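# Remove the cord tied around a flower bunch

## Task

Get the cord off the bunch of flowers, leaving the stems unbent and the blooms uncrushed.

## Robot and tools

Robot: two arms, left_arm and right_arm, each ending in a parallel two-finger gripper with a wrist camera. Fixed cameras are cam_high and cam_low; the wrist cameras are cam_left_wrist and cam_right_wrist. All are 672x504.

Frames. The scene frame has its origin at table-top height, halfway between the nominal arm bases. +z points up, +x points out over the table, and left_arm sits on the +y side. Image left and right do not match arm names. Actual bases: left_arm at (+0.045, +0.310, +0.045) m, right_arm at (-0.006, -0.319, +0.040) m, each with a tiny yaw. Reported end_effector_position (metres) and end_effector_quat_wxyz are in the scene frame. The position is the point between the finger pads, about 1 cm short of the fingertips. It can be off by a few cm, more so at long reach. On each gripper, +z runs along the fingers and y is the closing direction.

Command rows. Every motion command uses 14 numbers in one row that covers both arms, even if only one of them moves: dx, dy, dz, rx, ry, rz, opening for left_arm, followed by the same seven for right_arm. All values are in [-1, 1]. The first six numbers of each arm are an offset, not a pose. They are measured along that arm's own Hand target axes and counted from the Hand target it had when the action or move began. 1.0 equals 0.6 m of translation or 180 degrees. rx, ry, rz form a single rotation vector. The opening is absolute: +1 is fully open (0.094 m) and -1 is closed. Sending all six pose zeros re-asks for the current Hand target. A 0 in the opening slot is a real command (half open), so to leave a gripper unchanged, repeat its present opening value.

execute_actions(actions, cameras): actions is a list of actions. Each action is a table of at most 15 rows, one per 1/30 s step, and a short table repeats its last row to fill 15 steps. Every row counts from the start pose of that action, not from the previous row, so sending the same offset again moves the arm further. cameras is a list of names, ["all"], or []. If left out, you get all cameras for an empty list and none otherwise. An unknown camera name rejects the call. An empty actions list returns the state plus images.

move(target, speed, blend, opening_speed, grip_force, blocking, cameras): drives each gripper in a straight line toward target. target is one 14-number row or up to 15 such rows, all offsets from the same starting Hand targets. speed is in m/s, 0.002 to 2.9, default 0.25; rotation is capped at twice that in rad/s. Give one value or one per target. blend, in metres, rounds off intermediate corners; 0 means stop at each point. opening_speed is on the -1..+1 scale per second, at least 0.2; use it to close slowly on fragile things. grip_force is newtons per pad, 10 to 50, given as one value or one per arm; it persists, and lower values close more slowly. blocking=false returns after about 0.5 s while the motion continues. The whole move is capped at 10 s. Paths do not avoid obstacles or the other arm. Avoid paths that pass near an arm's own base. The result adds a move: line with an ending such as done, off_target, moving, held or fault, plus limits (paced = pose clipped, held = steps withheld). done means at rest within 10 mm and 2 degrees; it says nothing about contact.

wait(seconds): 0 to 10 s, holding the last commands; a running move keeps going. stop(): brakes a running move; faster moves need more room to stop. zoom_image(camera, region): region is [x0, y0, x1, y1] in pixels of that camera's latest image, at most 504 wide and 504 tall. finished_scene(scene): ends the scene with the current scene number; make no further calls in that reply.

Results: each arm's end-effector pose, Hand target (the last commanded pose after clipping, which next offsets start from), joint positions (the last value is finger opening in metres), joint torques, joint velocities (may be omitted when at rest), grip_measured (same scale as opening), and Tool commands. Grippers often settle short of the Hand target. Send the missing distance as a new offset. Orientation commands are clipped to within 40 degrees of the measured orientation each step. Friction and weight can leave the hand low or tilted, so check it after each move.

Gripping: grip_measured tracks the command, so it will not show when the fingers touch something. Below the touch reading, force rises by about 1 N per 0.001. Near 20 N it jumps to the full force limit. For delicate stems, use a low grip_force and opening_speed. To release, command an opening well above grip_measured.

Avoid: dropping things or letting them leave the table; hard or fast contact; pressing the arms or grippers against each other, since this can fail the task; closing one gripper on the other's fingers; letting the wrist-camera cable snag; and pushing against unreachable poses, which overheats motors. A MOTOR HOT line appears at 75 °C, and at 90 °C the arm folds and goes idle. A blocked arm keeps pushing until it is commanded back. Keep the flower stems straight and never squeeze the blooms.

Each tool is called in YAML: its name, and indented under it one key for each argument.

## Session

execute_actions:
  actions: []

Scene clock: 0.00 s.
left_arm: end_effector_position=(+0.4296, +0.3002, +0.1167) grip_measured=+1.000 end_effector_quat_wxyz=(+0.547, +0.005, +0.837, +0.008) | right_arm: end_effector_position=(+0.3940, -0.3607, +0.1270) grip_measured=+1.000 end_effector_quat_wxyz=(+0.551, +0.071, +0.831, +0.004)
Joint positions: left_arm=[-0.033 1.541 0.345 0.782 -0.052 -0.003 0.094] | right_arm=[-0.077 1.539 0.43 0.707 -0.04 0.075 0.094]
Joint velocities: within noise
Joint torques (N m): no reading
Heat: left arm: 45 °C; right arm: 47 °C.
Hand target: left_arm +0.4344, +0.3000, +0.1272; +0.560, +0.004, +0.828, +0.007 | right_arm +0.3983, -0.3612, +0.1373; +0.564, +0.070, +0.823, +0.003
Tool commands: left_gripper/opening=+1.0 right_gripper/opening=+1.0
camera_calibration:
cam_left_wrist: T_world_to_cam=[[-0.00201389, -0.999983, 0.00547309, 0.297372], [-0.751, -0.00210149, -0.660299, 0.43622], [0.6603, -0.00544006, -0.750983, -0.112349], [0, 0, 0, 1]] pos_world=[0.402384, 0.297672, 0.202036]
cam_right_wrist: T_world_to_cam=[[-0.126819, -0.9895, -0.0693305, -0.302266], [-0.72652, 0.140246, -0.672681, 0.461879], [0.675341, -0.0349384, -0.736678, -0.0935771], [0, 0, 0, 1]] pos_world=[0.360428, -0.367138, 0.220805]

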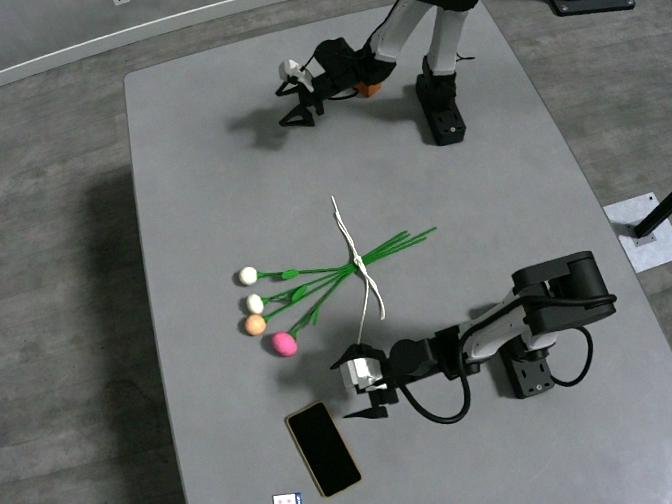

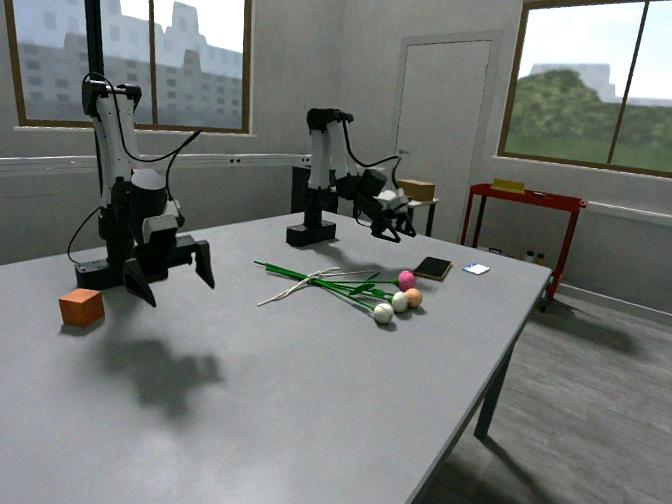

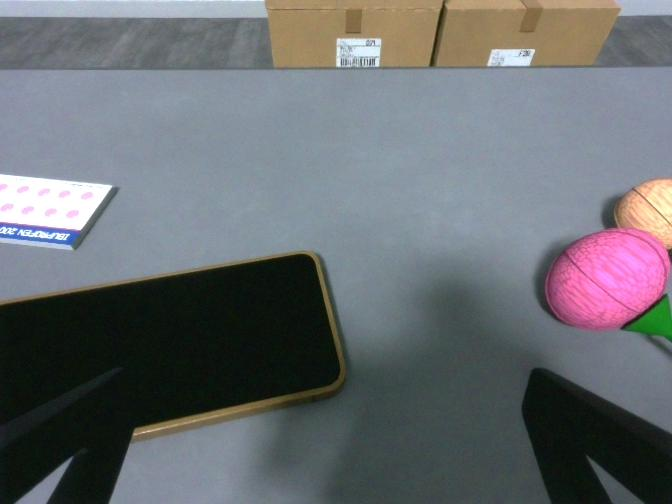

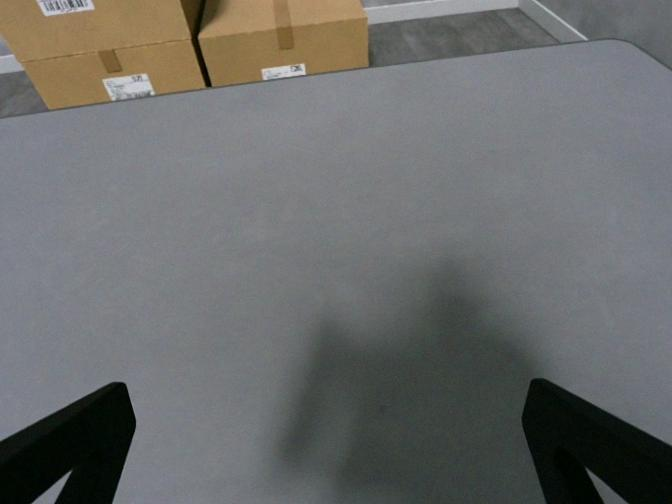

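zoom_image:
  camera: "cam_high"
  region: [300, 180, 450, 350]

zoom_image:
  camera: "cam_low"
  region: [240, 240, 400, 330]

Scaled by 2.965 from the camera's 672x504 image, which has a finer 960x720 frame.

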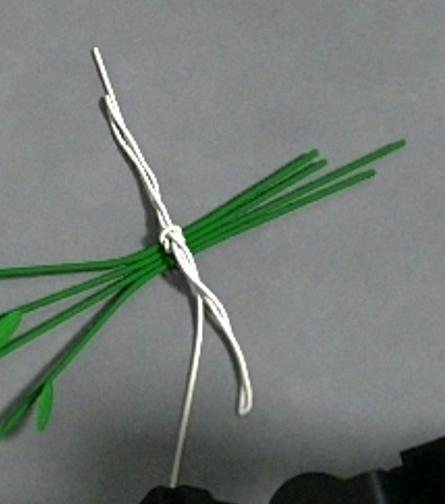

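Scaled by 3.150 from the camera's 672x504 image, which has a finer 960x720 frame.

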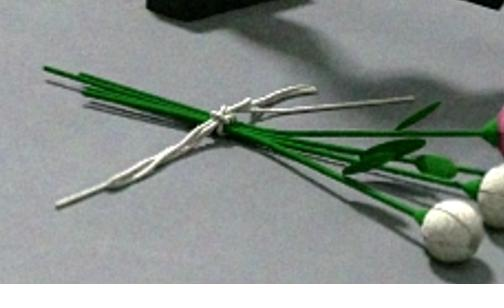

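move:
  target: [-0.037,-0.142,-0.177,-0.293,0.293,-0.435,0,0.018,0.338,-0.195,0.293,0.293,0.435,0]
  speed: 0.4
  cameras: ["all"]

Scene clock: 37.43 s.
left_arm: end_effector_position=(+0.3392, +0.2158, +0.1807) grip_measured=+0.002 end_effector_quat_wxyz=(-0.010, +0.701, -0.713, -0.013) | right_arm: end_effector_position=(+0.3050, -0.1541, +0.1808) grip_measured=+0.003 end_effector_quat_wxyz=(-0.027, +0.731, +0.681, +0.029)
Joint positions: left_arm=[-0.311 1.722 1.518 -1.379 -0.03 -1.881 0.047] | right_arm=[0.497 1.842 1.684 -1.373 -0.069 2.095 0.047]
Joint torques (N m): left_arm=[0.66 -5.19 8.35 0.16 0.12 -0.02] | right_arm=[0.03 -9.31 7.13 0.27 -0.16 0.17]
Heat: left arm: 48 °C; right arm: 48 °C.
Hand target: left_arm +0.3442, +0.2137, +0.1859; -0.008, +0.707, -0.707, -0.005 | right_arm +0.3084, -0.1506, +0.1869; -0.023, +0.745, +0.666, +0.035
Off the commanded pose: left_arm 0.008 m, 1 deg | right_arm 0.008 m, 3 deg.
joint sent to its limit (right arm) — joint 6 (wrist roll), upper limit. The joint targets still meet the commanded pose.
move: off_target (right_arm)
camera_calibration:
cam_left_wrist: T_world_to_cam=[[0.999948, 0.00428987, 0.00920674, -0.34487], [0.000333306, -0.919803, 0.39238, 0.163436], [0.0101516, -0.392357, -0.919757, 0.329468], [0, 0, 0, 1]] pos_world=[0.341453, 0.281077, 0.242077]
cam_right_wrist: T_world_to_cam=[[-0.998067, 0.0598554, 0.0166922, 0.30662], [0.0604504, 0.87305, 0.48387, 0.0682126], [0.0143891, 0.483944, -0.874981, 0.319913], [0, 0, 0, 1]] pos_world=[0.2973, -0.232726, 0.241793]

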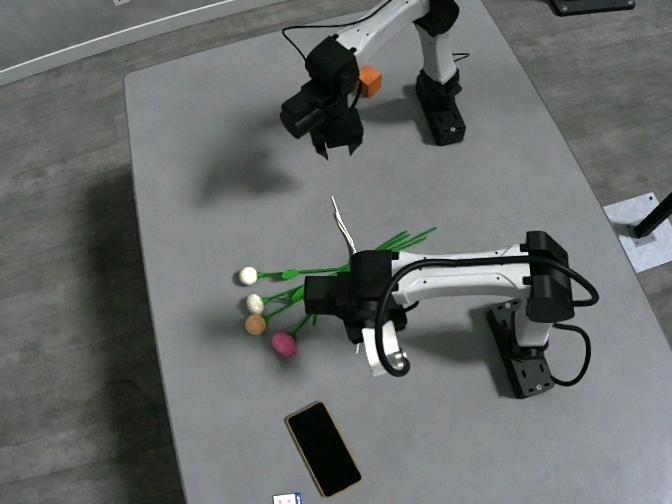

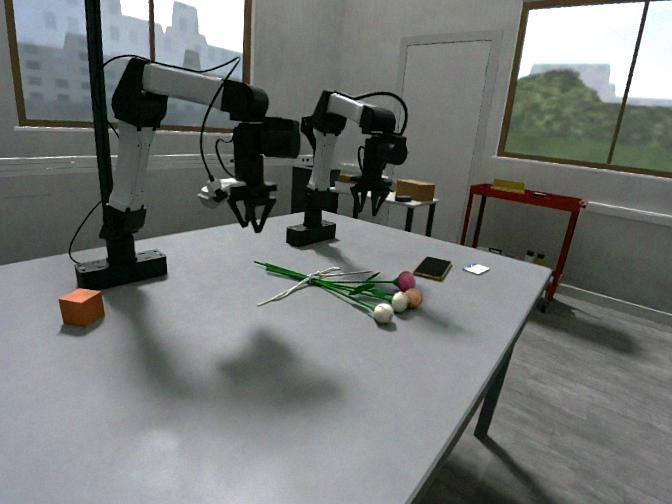

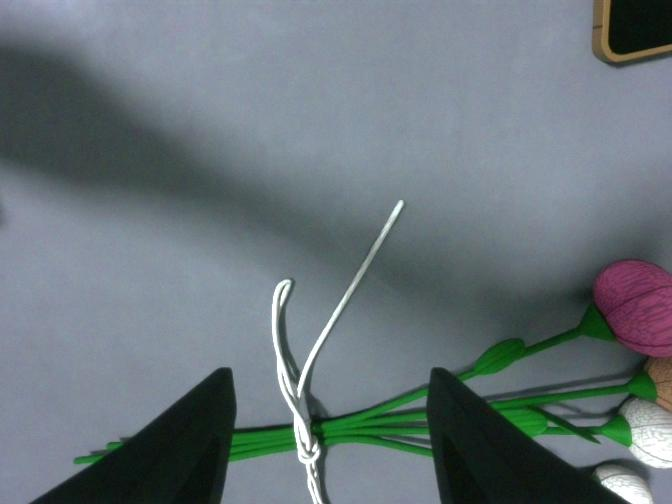

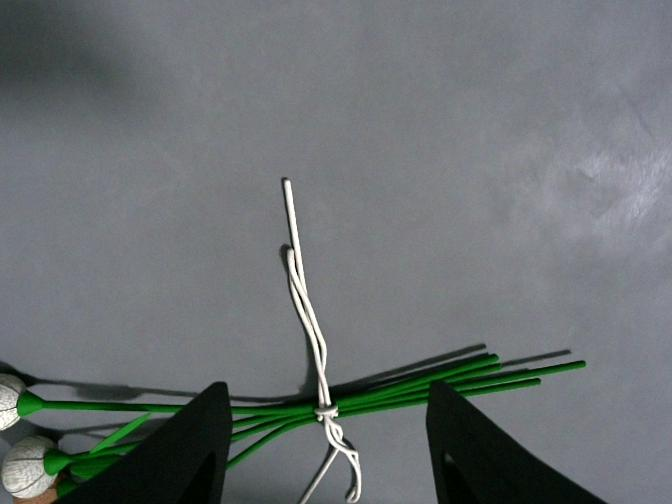

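move:
  target: [0.032,-0.058,0.253,0,0,0.13,0,0.002,0.028,0.254,0,0,-0.07,0]
  speed: 0.3
  cameras: ["all"]

Scene clock: 66.63 s.
left_arm: end_effector_position=(+0.3787, +0.2012, +0.0348) grip_measured=+0.002 end_effector_quat_wxyz=(+0.008, -0.554, +0.833, +0.013) | right_arm: end_effector_position=(+0.3264, -0.1417, +0.0343) grip_measured=+0.003 end_effector_quat_wxyz=(-0.025, +0.674, +0.738, +0.031)
Joint positions: left_arm=[-0.314 1.998 1.279 -0.861 -0.029 -1.502 0.047] | right_arm=[0.502 2.036 1.357 -0.851 -0.069 1.939 0.047]
Joint torques (N m): left_arm=[-0.31 -7.24 4.89 0.34 0.17 0.1] | right_arm=[0.72 -11.55 4.37 0.55 -0.02 -0.11]
Heat: left arm: 51 °C; right arm: 50 °C.
Hand target: left_arm +0.3797, +0.1971, +0.0339; +0.007, -0.549, +0.835, +0.006 | right_arm +0.3285, -0.1389, +0.0354; -0.019, +0.667, +0.744, +0.038
Off the commanded pose: left_arm 0.004 m, 1 deg | right_arm 0.004 m, 1 deg.
move: done
camera_calibration:
cam_left_wrist: T_world_to_cam=[[0.929786, -0.368099, 0.000905957, -0.281272], [-0.33833, -0.853619, 0.396066, 0.322128], [-0.145018, -0.368563, -0.918222, 0.242979], [0, 0, 0, 1]] pos_world=[0.405745, 0.260992, 0.0957799]
cam_right_wrist: T_world_to_cam=[[-0.994973, -0.100043, 0.0044844, 0.306366], [-0.0854354, 0.871352, 0.483162, 0.174374], [-0.0522444, 0.48035, -0.875519, 0.206741], [0, 0, 0, 1]] pos_world=[0.330525, -0.220599, 0.0953809]

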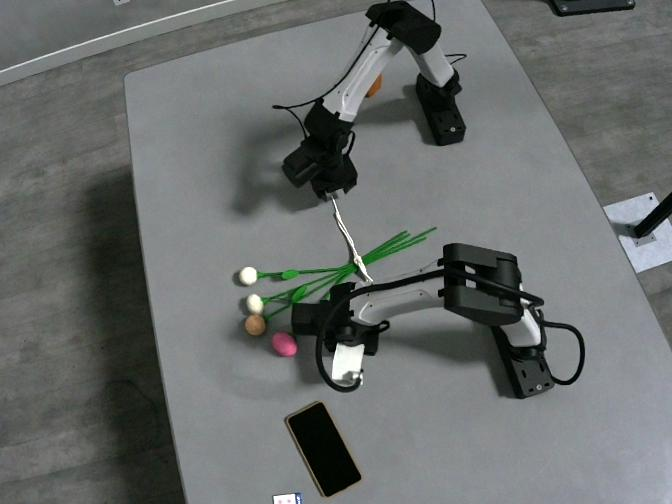

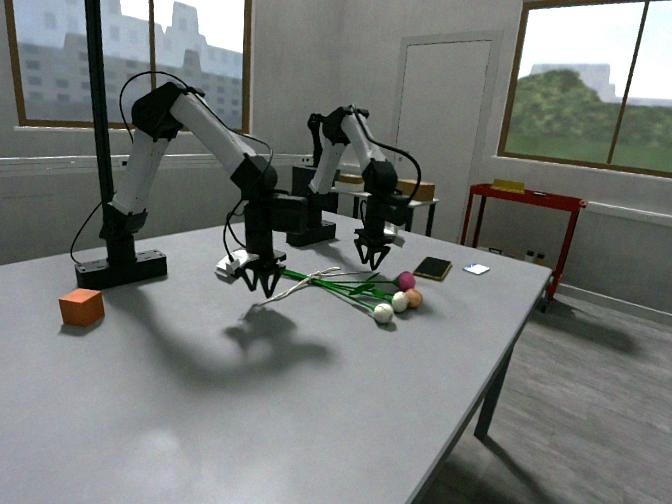

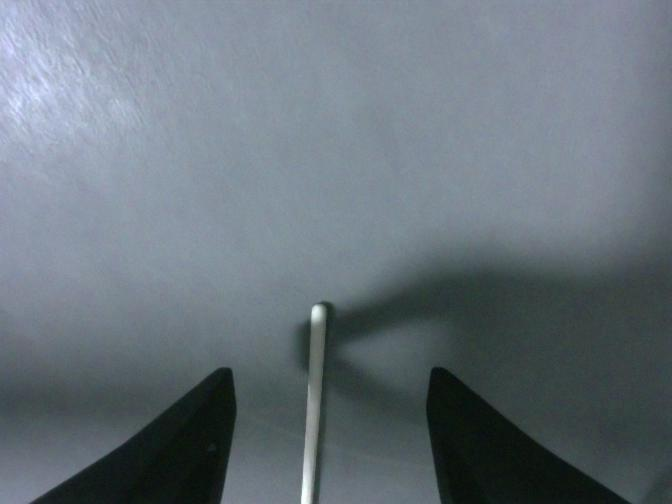

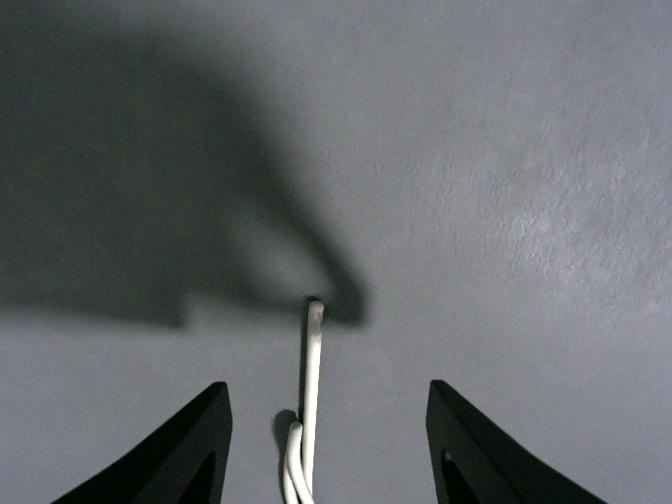

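move:
  target:
    - [0.012,0,0.038,0,0,0,0,0,0,0.038,0,0,0,0]
    - [0.012,0,0.038,0,0,0,-1,0,0,0.038,0,0,0,-1]
  speed: 0.1
  cameras: ["all"]

Scene clock: 76.73 s.
left_arm: end_effector_position=(+0.3805, +0.1937, +0.0176) grip_measured=-0.959 end_effector_quat_wxyz=(+0.014, -0.548, +0.836, +0.004) | right_arm: end_effector_position=(+0.3291, -0.1397, +0.0143) grip_measured=-0.994 end_effector_quat_wxyz=(-0.023, +0.673, +0.739, +0.036)
Joint positions: left_arm=[-0.331 2.027 1.245 -0.779 -0.027 -1.506 0.002] | right_arm=[0.503 2.073 1.324 -0.771 -0.069 1.938 0]
Joint torques (N m): left_arm=[-0.46 -6.49 4.15 0.38 0.16 0.01] | right_arm=[0.9 -11.04 4.11 0.55 -0.02 -0.07]
Heat: left arm: 50 °C; right arm: 50 °C.
Hand target: left_arm +0.3770, +0.1908, +0.0111; +0.007, -0.549, +0.836, +0.006 | right_arm +0.3289, -0.1369, +0.0126; -0.019, +0.667, +0.744, +0.038
Off the commanded pose: left_arm 0.008 m, 1 deg | right_arm 0.003 m, 1 deg.
move: done
camera_calibration:
cam_left_wrist: T_world_to_cam=[[0.92445, -0.38075, 0.0205168, -0.281555], [-0.357117, -0.845701, 0.396557, 0.328756], [-0.133638, -0.373924, -0.917781, 0.221508], [0, 0, 0, 1]] pos_world=[0.40729, 0.253655, 0.0787023]
cam_right_wrist: T_world_to_cam=[[-0.994767, -0.10202, -0.0055331, 0.309155], [-0.0918128, 0.868855, 0.486478, 0.184239], [-0.044823, 0.484441, -0.873675, 0.186547], [0, 0, 0, 1]] pos_world=[0.332814, -0.218908, 0.0750638]

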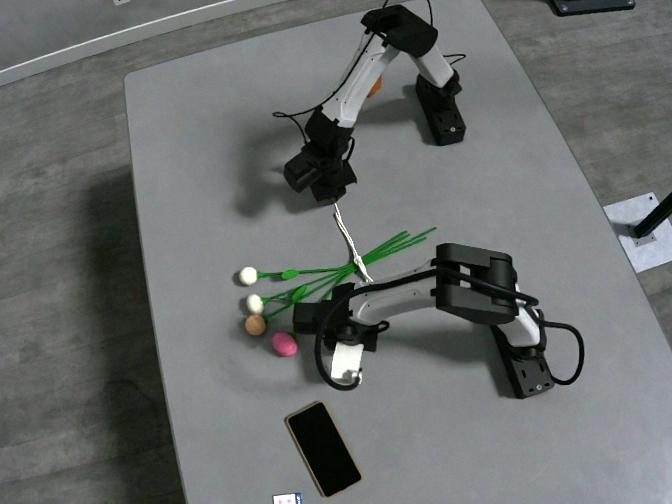

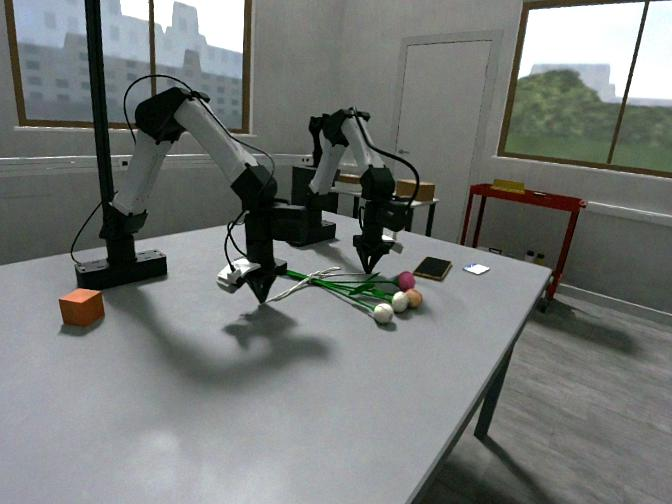

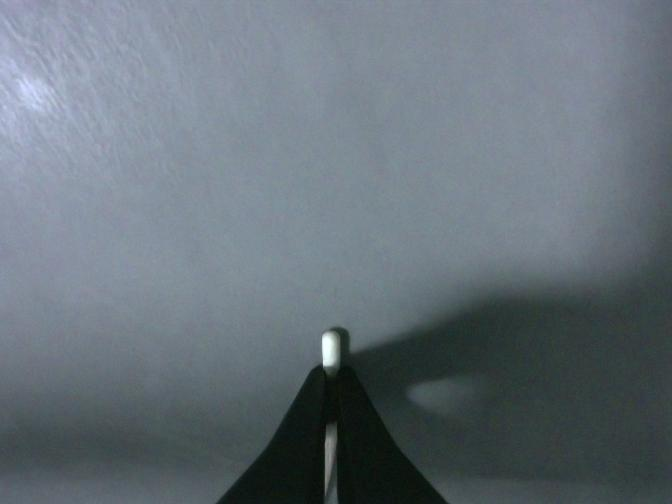

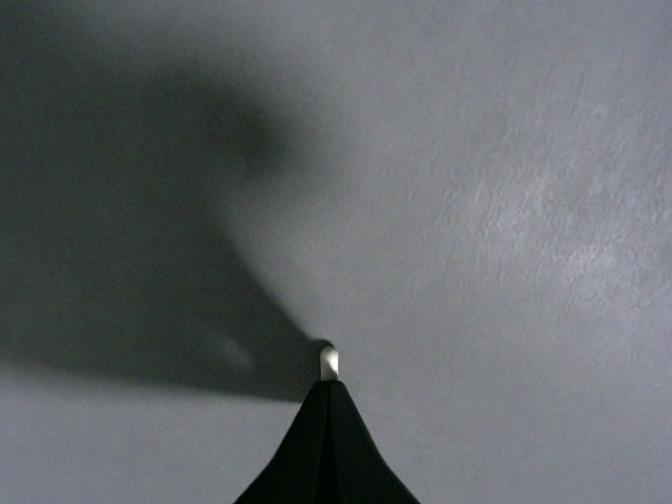

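move:
  target: [-0.23,0,-0.025,0,0,0,-1,-0.23,0,-0.025,0,0,0,-1]
  speed: 0.06
  cameras: ["all"]

Scene clock: 85.73 s.
left_arm: end_effector_position=(+0.4246, +0.3160, +0.0257) grip_measured=-0.959 end_effector_quat_wxyz=(+0.002, -0.551, +0.834, +0.008) | right_arm: end_effector_position=(+0.3486, -0.2677, +0.0144) grip_measured=-0.994 end_effector_quat_wxyz=(-0.024, +0.667, +0.743, +0.046)
Joint positions: left_arm=[0.025 2.107 1.407 -0.876 -0.016 -1.157 0.002] | right_arm=[0.14 2.014 1.231 -0.752 -0.097 1.56 0]
Joint torques (N m): left_arm=[0.35 -7.39 7.53 0.26 0.05 0.18] | right_arm=[-0.68 -12.37 3.3 0.3 0.1 -0.16]
Heat: left arm: 49 °C; right arm: 52 °C.
Hand target: left_arm +0.4316, +0.3174, +0.0284; +0.007, -0.550, +0.835, +0.006 | right_arm +0.3436, -0.2749, +0.0166; -0.019, +0.667, +0.744, +0.038
Off the commanded pose: left_arm 0.008 m, 1 deg | right_arm 0.009 m, 1 deg.
move: done
camera_calibration:
cam_left_wrist: T_world_to_cam=[[0.927458, -0.373926, 0.00130274, -0.278771], [-0.341415, -0.845389, 0.410796, 0.437594], [-0.152506, -0.38144, -0.911727, 0.290796], [0, 0, 0, 1]] pos_world=[0.452298, 0.376619, 0.0857283]
cam_right_wrist: T_world_to_cam=[[-0.993032, -0.116077, -0.0203221, 0.311299], [-0.110684, 0.859553, 0.498917, 0.301052], [-0.0404446, 0.49769, -0.866412, 0.25138], [0, 0, 0, 1]] pos_world=[0.352618, -0.347745, 0.0739249]

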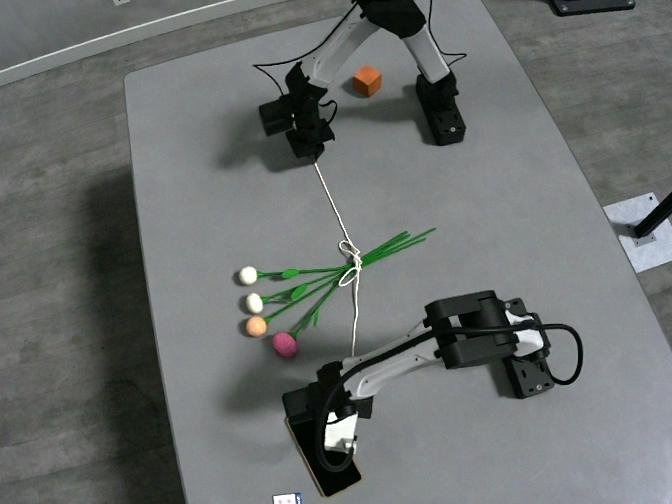

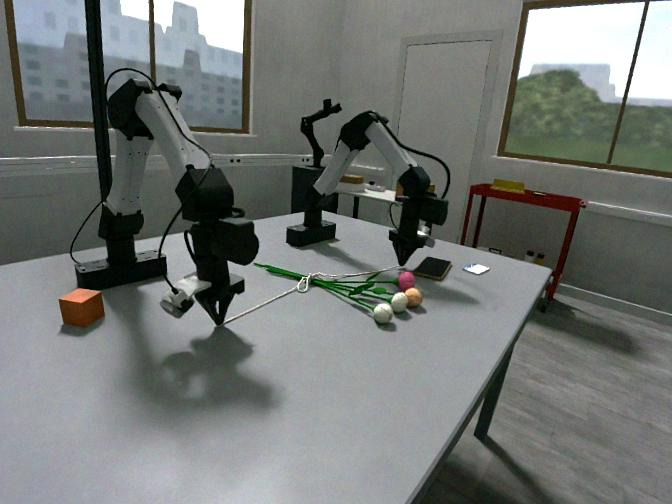

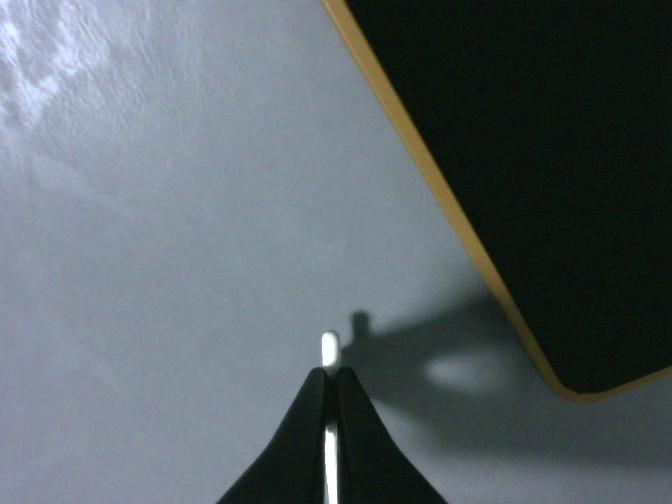

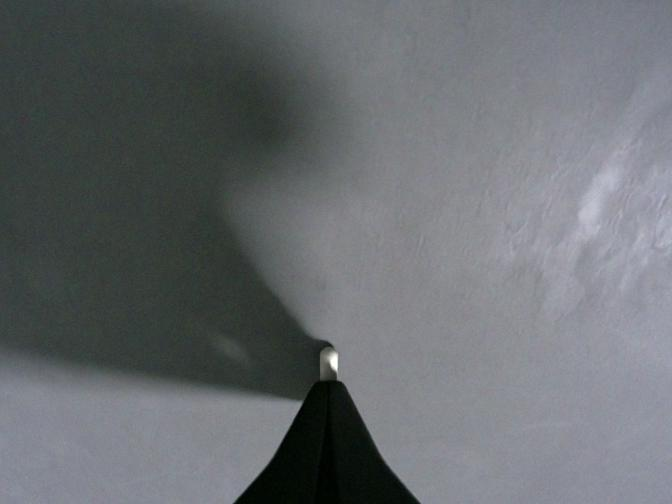

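move:
  target: [-0.09,0,-0.035,0,0,0,-1,-0.09,0,-0.015,0,0,0,-1]
  speed: 0.05
  cameras: ["cam_high","cam_low"]

zoom_image:
  camera: "cam_high"
  region: [270, 150, 450, 400]

Scene clock: 97.07 s.
left_arm: end_effector_position=(+0.4464, +0.3642, +0.0473) grip_measured=-0.959 end_effector_quat_wxyz=(+0.002, -0.551, +0.835, +0.008) | right_arm: end_effector_position=(+0.3426, -0.3236, +0.0147) grip_measured=-0.994 end_effector_quat_wxyz=(-0.032, +0.669, +0.742, +0.037)
Joint positions: left_arm=[0.143 2.164 1.592 -1.003 -0.016 -1.038 0.002] | right_arm=[-0.018 2.014 1.233 -0.794 -0.098 1.404 0]
Joint torques (N m): left_arm=[0.47 -7.99 7.9 0.16 0.06 0.17] | right_arm=[-0.44 -11.23 5.89 0.24 0.07 -0.15]
Heat: left arm: 50 °C; right arm: 52 °C.
Hand target: left_arm +0.4528, +0.3666, +0.0504; +0.007, -0.550, +0.835, +0.006 | right_arm +0.3494, -0.3292, +0.0213; -0.019, +0.667, +0.744, +0.038
Off the commanded pose: left_arm 0.008 m, 1 deg | right_arm 0.011 m, 1 deg.
move: off_target (right_arm)
Images, in order (width x height): cam_high 672x504, cam_low 672x504.

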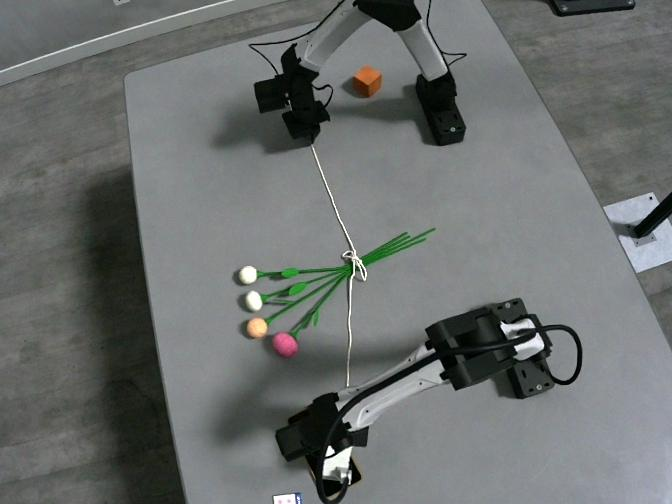

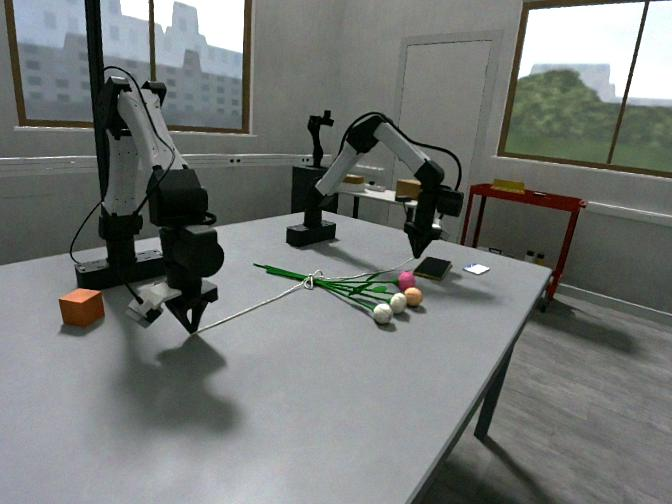

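Scaled by 2.016 from the camera's 672x504 image, which has a finer 960x720 frame.

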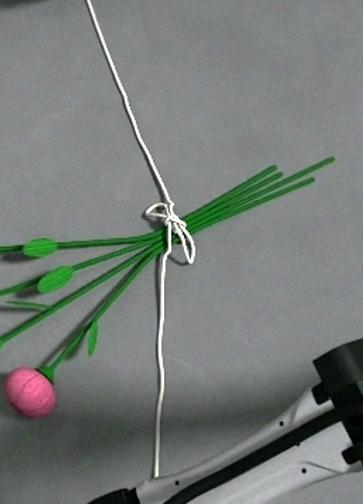

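move:
  target: [-0.1,0,0,0,0,0,-1,-0.11,0,-0.015,0,0,0,-1]
  speed: 0.04
  cameras: ["cam_high","cam_low"]

zoom_image:
  camera: "cam_high"
  region: [270, 150, 450, 400]

zoom_image:
  camera: "cam_low"
  region: [180, 230, 440, 350]

Scene clock: 104.37 s.
left_arm: end_effector_position=(+0.4708, +0.4183, +0.0484) grip_measured=-0.959 end_effector_quat_wxyz=(+0.001, -0.550, +0.835, +0.008) | right_arm: end_effector_position=(+0.3502, -0.3905, +0.0210) grip_measured=-0.994 end_effector_quat_wxyz=(-0.027, +0.670, +0.741, +0.038)
Joint positions: left_arm=[0.259 2.296 1.816 -1.094 -0.016 -0.922 0.002] | right_arm=[-0.199 2.057 1.329 -0.854 -0.093 1.226 0]
Joint torques (N m): left_arm=[0.54 -8.84 8.17 0.28 0.07 0.17] | right_arm=[-0.21 -10.66 6.45 0.23 0 -0.13]
Heat: left arm: 51 °C; right arm: 52 °C.
Hand target: left_arm +0.4766, +0.4217, +0.0514; +0.006, -0.549, +0.835, +0.006 | right_arm +0.3563, -0.3954, +0.0251; -0.019, +0.667, +0.744, +0.038
Off the commanded pose: left_arm 0.007 m, 1 deg | right_arm 0.009 m, 1 deg.
move: done
Images, in order (width x height): cam_high 672x504, cam_low 672x504.

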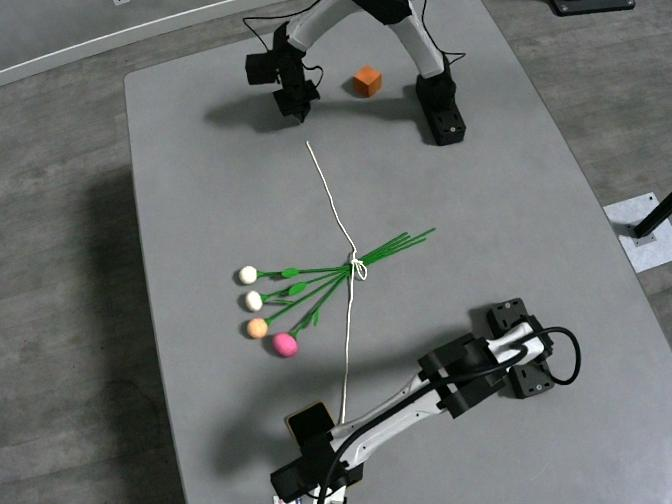

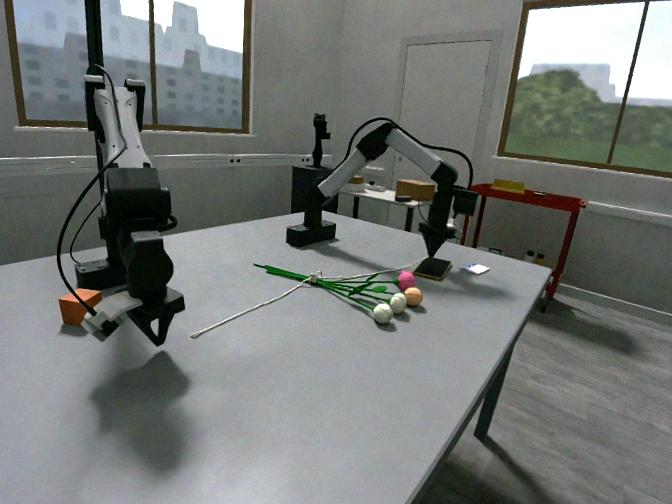

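Scaled by 2.016 from the camera's 672x504 image, which has a finer 960x720 frame.

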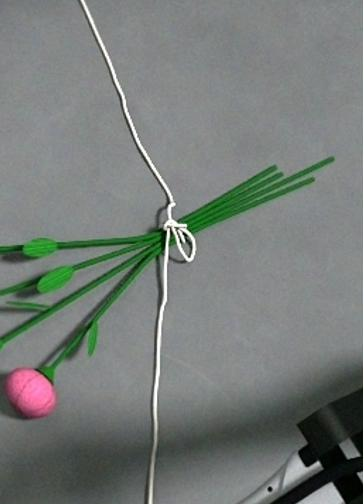

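Scaled by 1.938 from the camera's 672x504 image, which has a finer 960x720 frame.

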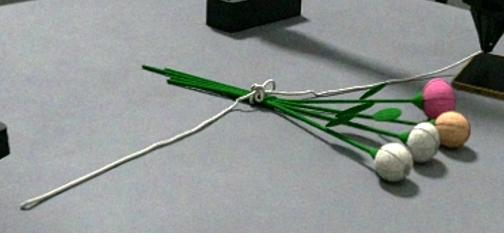

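move:
  target:
    - [-0.05,0,0,0,0,0,-1,0,0,-0.05,0,0,0,0]
    - [-0.1,0,0,0,0,0,-1,0.17,0,-0.04,0,0,0,0]
  speed: 0.08
  cameras: ["cam_high","cam_low","cam_right_wrist"]

zoom_image:
  camera: "cam_high"
  region: [270, 150, 450, 400]

Scene clock: 117.87 s.
left_arm: end_effector_position=(+0.4962, +0.4723, +0.0498) grip_measured=-0.959 end_effector_quat_wxyz=(+0.001, -0.550, +0.835, +0.008) | right_arm: end_effector_position=(+0.3396, -0.2953, +0.0464) grip_measured=-0.002 end_effector_quat_wxyz=(-0.039, +0.664, +0.747, +0.027)
Joint positions: left_arm=[0.355 2.483 2.153 -1.242 -0.016 -0.824 0.002] | right_arm=[0.066 1.965 1.303 -0.93 -0.093 1.473 0.047]
Joint torques (N m): left_arm=[0.68 -9.84 8.36 0.2 0.09 0.15] | right_arm=[0.35 -14.15 4.07 0.44 0.02 0.16]
Heat: left arm: 53 °C; right arm: 53 °C.
Hand target: left_arm +0.5004, +0.4768, +0.0525; +0.007, -0.550, +0.835, +0.006 | right_arm +0.3447, -0.2962, +0.0570; -0.019, +0.667, +0.744, +0.038
Off the commanded pose: left_arm 0.007 m, 1 deg | right_arm 0.012 m, 3 deg.
move: off_target (right_arm)
camera_calibration:
cam_right_wrist: T_world_to_cam=[[-0.991316, -0.128215, 0.029202, 0.293331], [-0.0969252, 0.862515, 0.496662, 0.304254], [-0.0888664, 0.489518, -0.867453, 0.306485], [0, 0, 0, 1]] pos_world=[0.34751, -0.374844, 0.106185]
Images, in order (width x height): cam_high 672x504, cam_low 672x504, cam_right_wrist 672x504.

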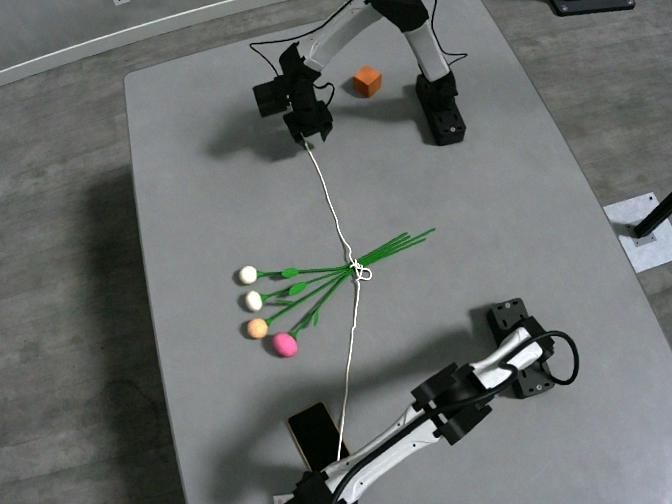

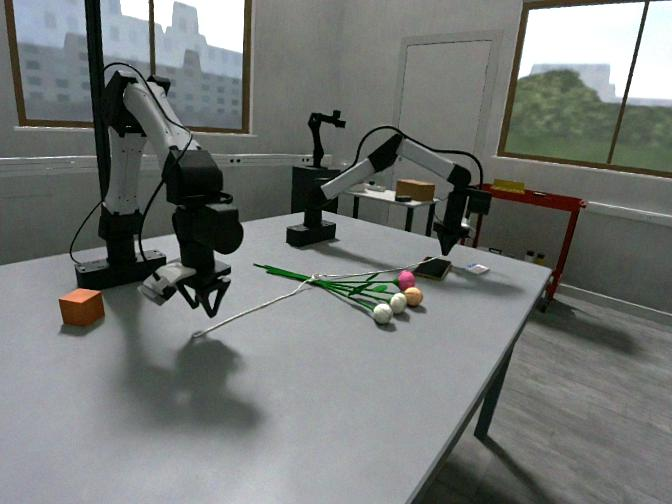

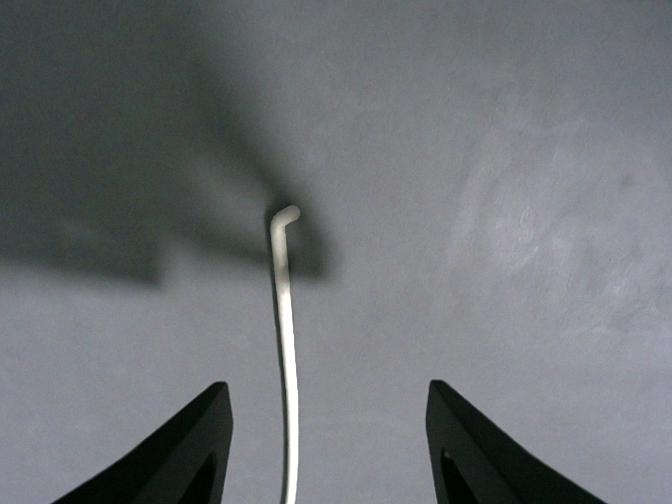

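Scaled by 2.016 from the camera's 672x504 image, which has a finer 960x720 frame.

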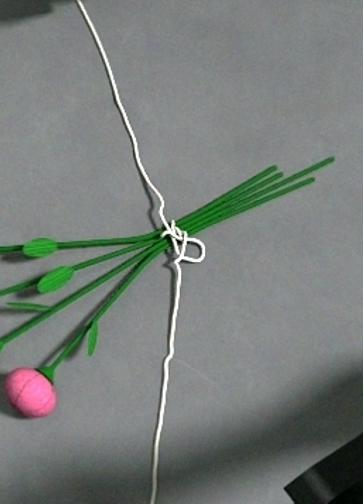

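move:
  target:
    - [0,0,0,0,0,0,-1,0,0.017,0.072,0,0,0,0]
    - [0,0,0,0,0,0,-1,0,0.017,0.072,0,0,0,-1]
    - [-0.02,0,0,0,0,0,-1,-0.08,0.017,0.04,0,0,0,-1]
  speed: 0.08
  cameras: ["all"]

zoom_image:
  camera: "cam_high"
  region: [270, 150, 450, 400]

Scene clock: 129.80 s.
left_arm: end_effector_position=(+0.5013, +0.4832, +0.0499) grip_measured=-0.959 end_effector_quat_wxyz=(+0.001, -0.550, +0.835, +0.008) | right_arm: end_effector_position=(+0.3531, -0.3374, +0.0226) grip_measured=-0.994 end_effector_quat_wxyz=(-0.030, +0.670, +0.741, +0.035)
Joint positions: left_arm=[0.373 2.533 2.246 -1.286 -0.016 -0.806 0.002] | right_arm=[-0.051 2.037 1.306 -0.846 -0.091 1.375 0]
Joint torques (N m): left_arm=[0.59 -10.1 8.4 0.26 0.1 0.18] | right_arm=[-0.16 -11.3 6.35 0.24 -0.01 -0.13]
Heat: left arm: 54 °C; right arm: 54 °C.
Hand target: left_arm +0.5051, +0.4877, +0.0526; +0.006, -0.549, +0.836, +0.006 | right_arm +0.3606, -0.3407, +0.0296; -0.019, +0.667, +0.744, +0.038
Off the commanded pose: left_arm 0.007 m, 1 deg | right_arm 0.011 m, 1 deg.
move: off_target (right_arm)
camera_calibration:
cam_left_wrist: T_world_to_cam=[[0.926183, -0.377075, 0.000278746, -0.285181], [-0.343556, -0.843548, 0.412792, 0.595229], [-0.155418, -0.382416, -0.910825, 0.390261], [0, 0, 0, 1]] pos_world=[0.529278, 0.543812, 0.109834]
cam_right_wrist: T_world_to_cam=[[-0.994047, -0.10881, 0.00564576, 0.310068], [-0.0918465, 0.8647, 0.49382, 0.352666], [-0.0586143, 0.490362, -0.869546, 0.29736], [0, 0, 0, 1]] pos_world=[0.358043, -0.417025, 0.0826638]

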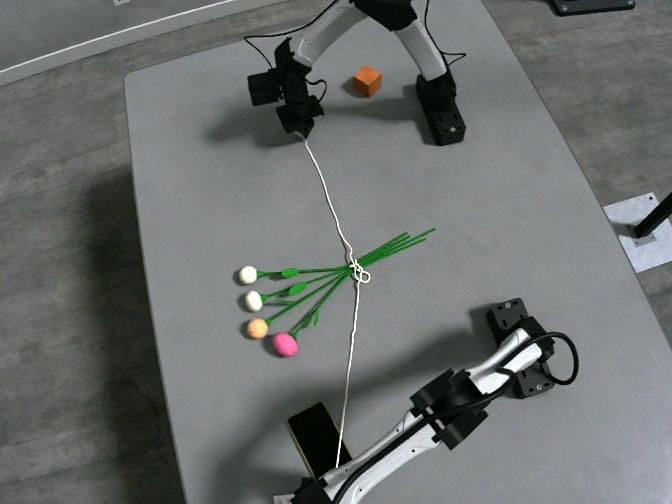

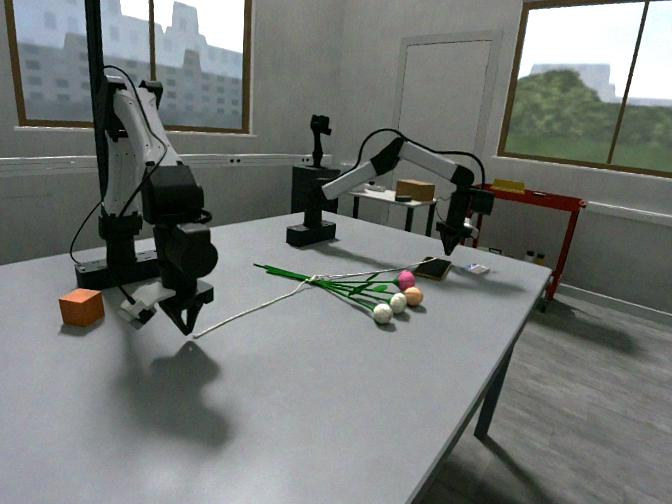

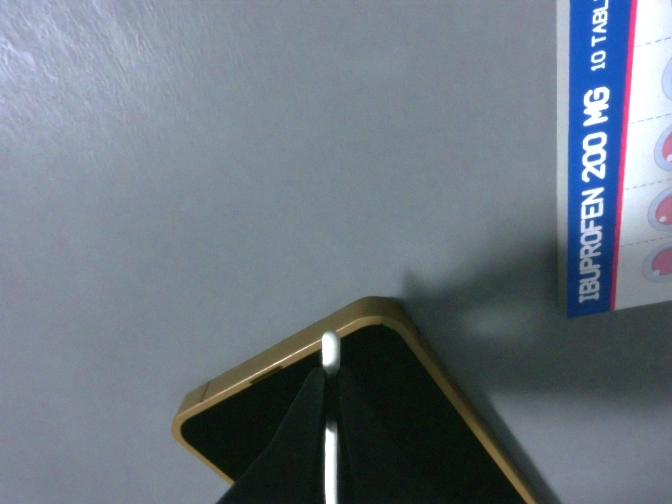

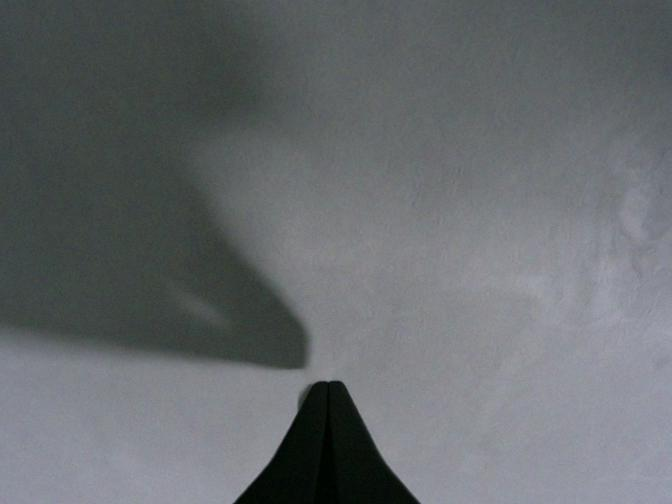

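Scaled by 2.016 from the camera's 672x504 image, which has a finer 960x720 frame.

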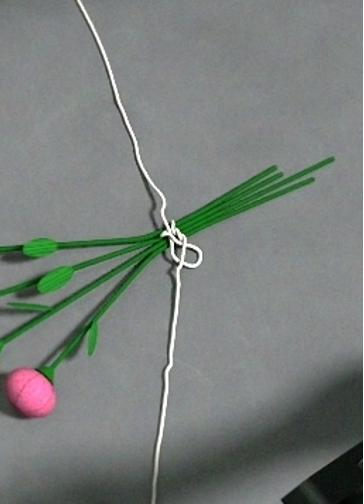

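move:
  target:
    - [-0.02,0,0,0,0,0,-1,0,0,-0.05,0,0,0,-0.2]
    - [-0.1,0,0,0,0,0,-1,0.12,0,-0.05,0,0,0,-0.2]
  speed: 0.06
  cameras: ["cam_high","cam_left_wrist","cam_right_wrist"]

zoom_image:
  camera: "cam_high"
  region: [270, 150, 450, 400]

Scene clock: 141.33 s.
left_arm: end_effector_position=(+0.5223, +0.5365, +0.0510) grip_measured=-0.959 end_effector_quat_wxyz=(+0.025, -0.549, +0.835, +0.004) | right_arm: end_effector_position=(+0.3516, -0.2712, +0.0542) grip_measured=-0.202 end_effector_quat_wxyz=(-0.033, +0.664, +0.747, +0.031)
Joint positions: left_arm=[0.454 2.834 2.835 -1.524 -0.016 -0.725 0.002] | right_arm=[0.133 1.985 1.366 -0.951 -0.091 1.541 0.037]
Joint torques (N m): left_arm=[0.98 -11.04 8.35 0.5 0.11 0.19] | right_arm=[0.38 -14.57 4.05 0.32 0.02 0.17]
Heat: left arm: 55 °C; right arm: 54 °C.
Hand target: left_arm +0.5289, +0.5428, +0.0537; +0.006, -0.549, +0.836, +0.006 | right_arm +0.3522, -0.2719, +0.0653; -0.019, +0.667, +0.744, +0.038
Off the commanded pose: left_arm 0.009 m, 2 deg | right_arm 0.011 m, 2 deg.
elbow stopped short (left arm): the move would have taken joint 3 (elbow) straighter than the controller allows.
move: off_target (right_arm)
camera_calibration:
cam_left_wrist: T_world_to_cam=[[0.925319, -0.377746, 0.033048, -0.285467], [-0.3612, -0.851542, 0.380015, 0.662143], [-0.115407, -0.363572, -0.92439, 0.384529], [0, 0, 0, 1]] pos_world=[0.547691, 0.595812, 0.113265]
cam_right_wrist: T_world_to_cam=[[-0.99177, -0.127311, 0.0135615, 0.309344], [-0.104086, 0.863429, 0.493616, 0.28366], [-0.0745519, 0.488142, -0.869574, 0.297257], [0, 0, 0, 1]] pos_world=[0.358484, -0.350641, 0.114273]
Images, in order (width x height): cam_high 672x504, cam_left_wrist 672x504, cam_right_wrist 672x504.

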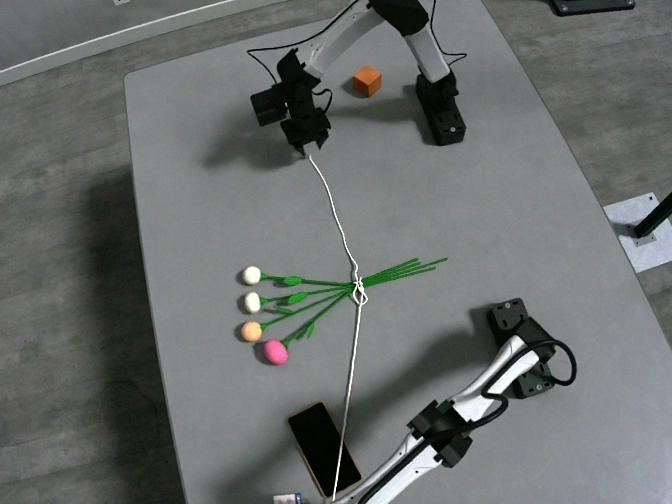

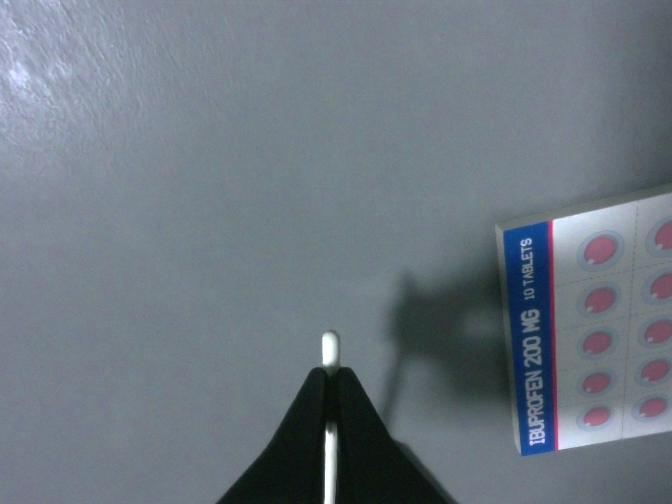

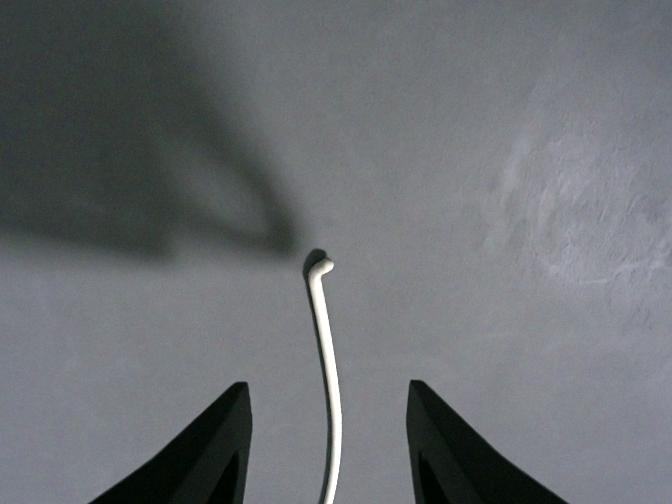

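Scaled by 2.016 from the camera's 672x504 image, which has a finer 960x720 frame.

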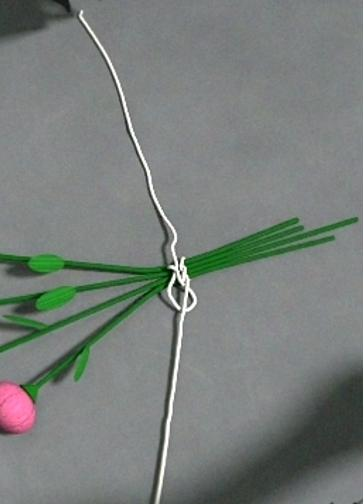

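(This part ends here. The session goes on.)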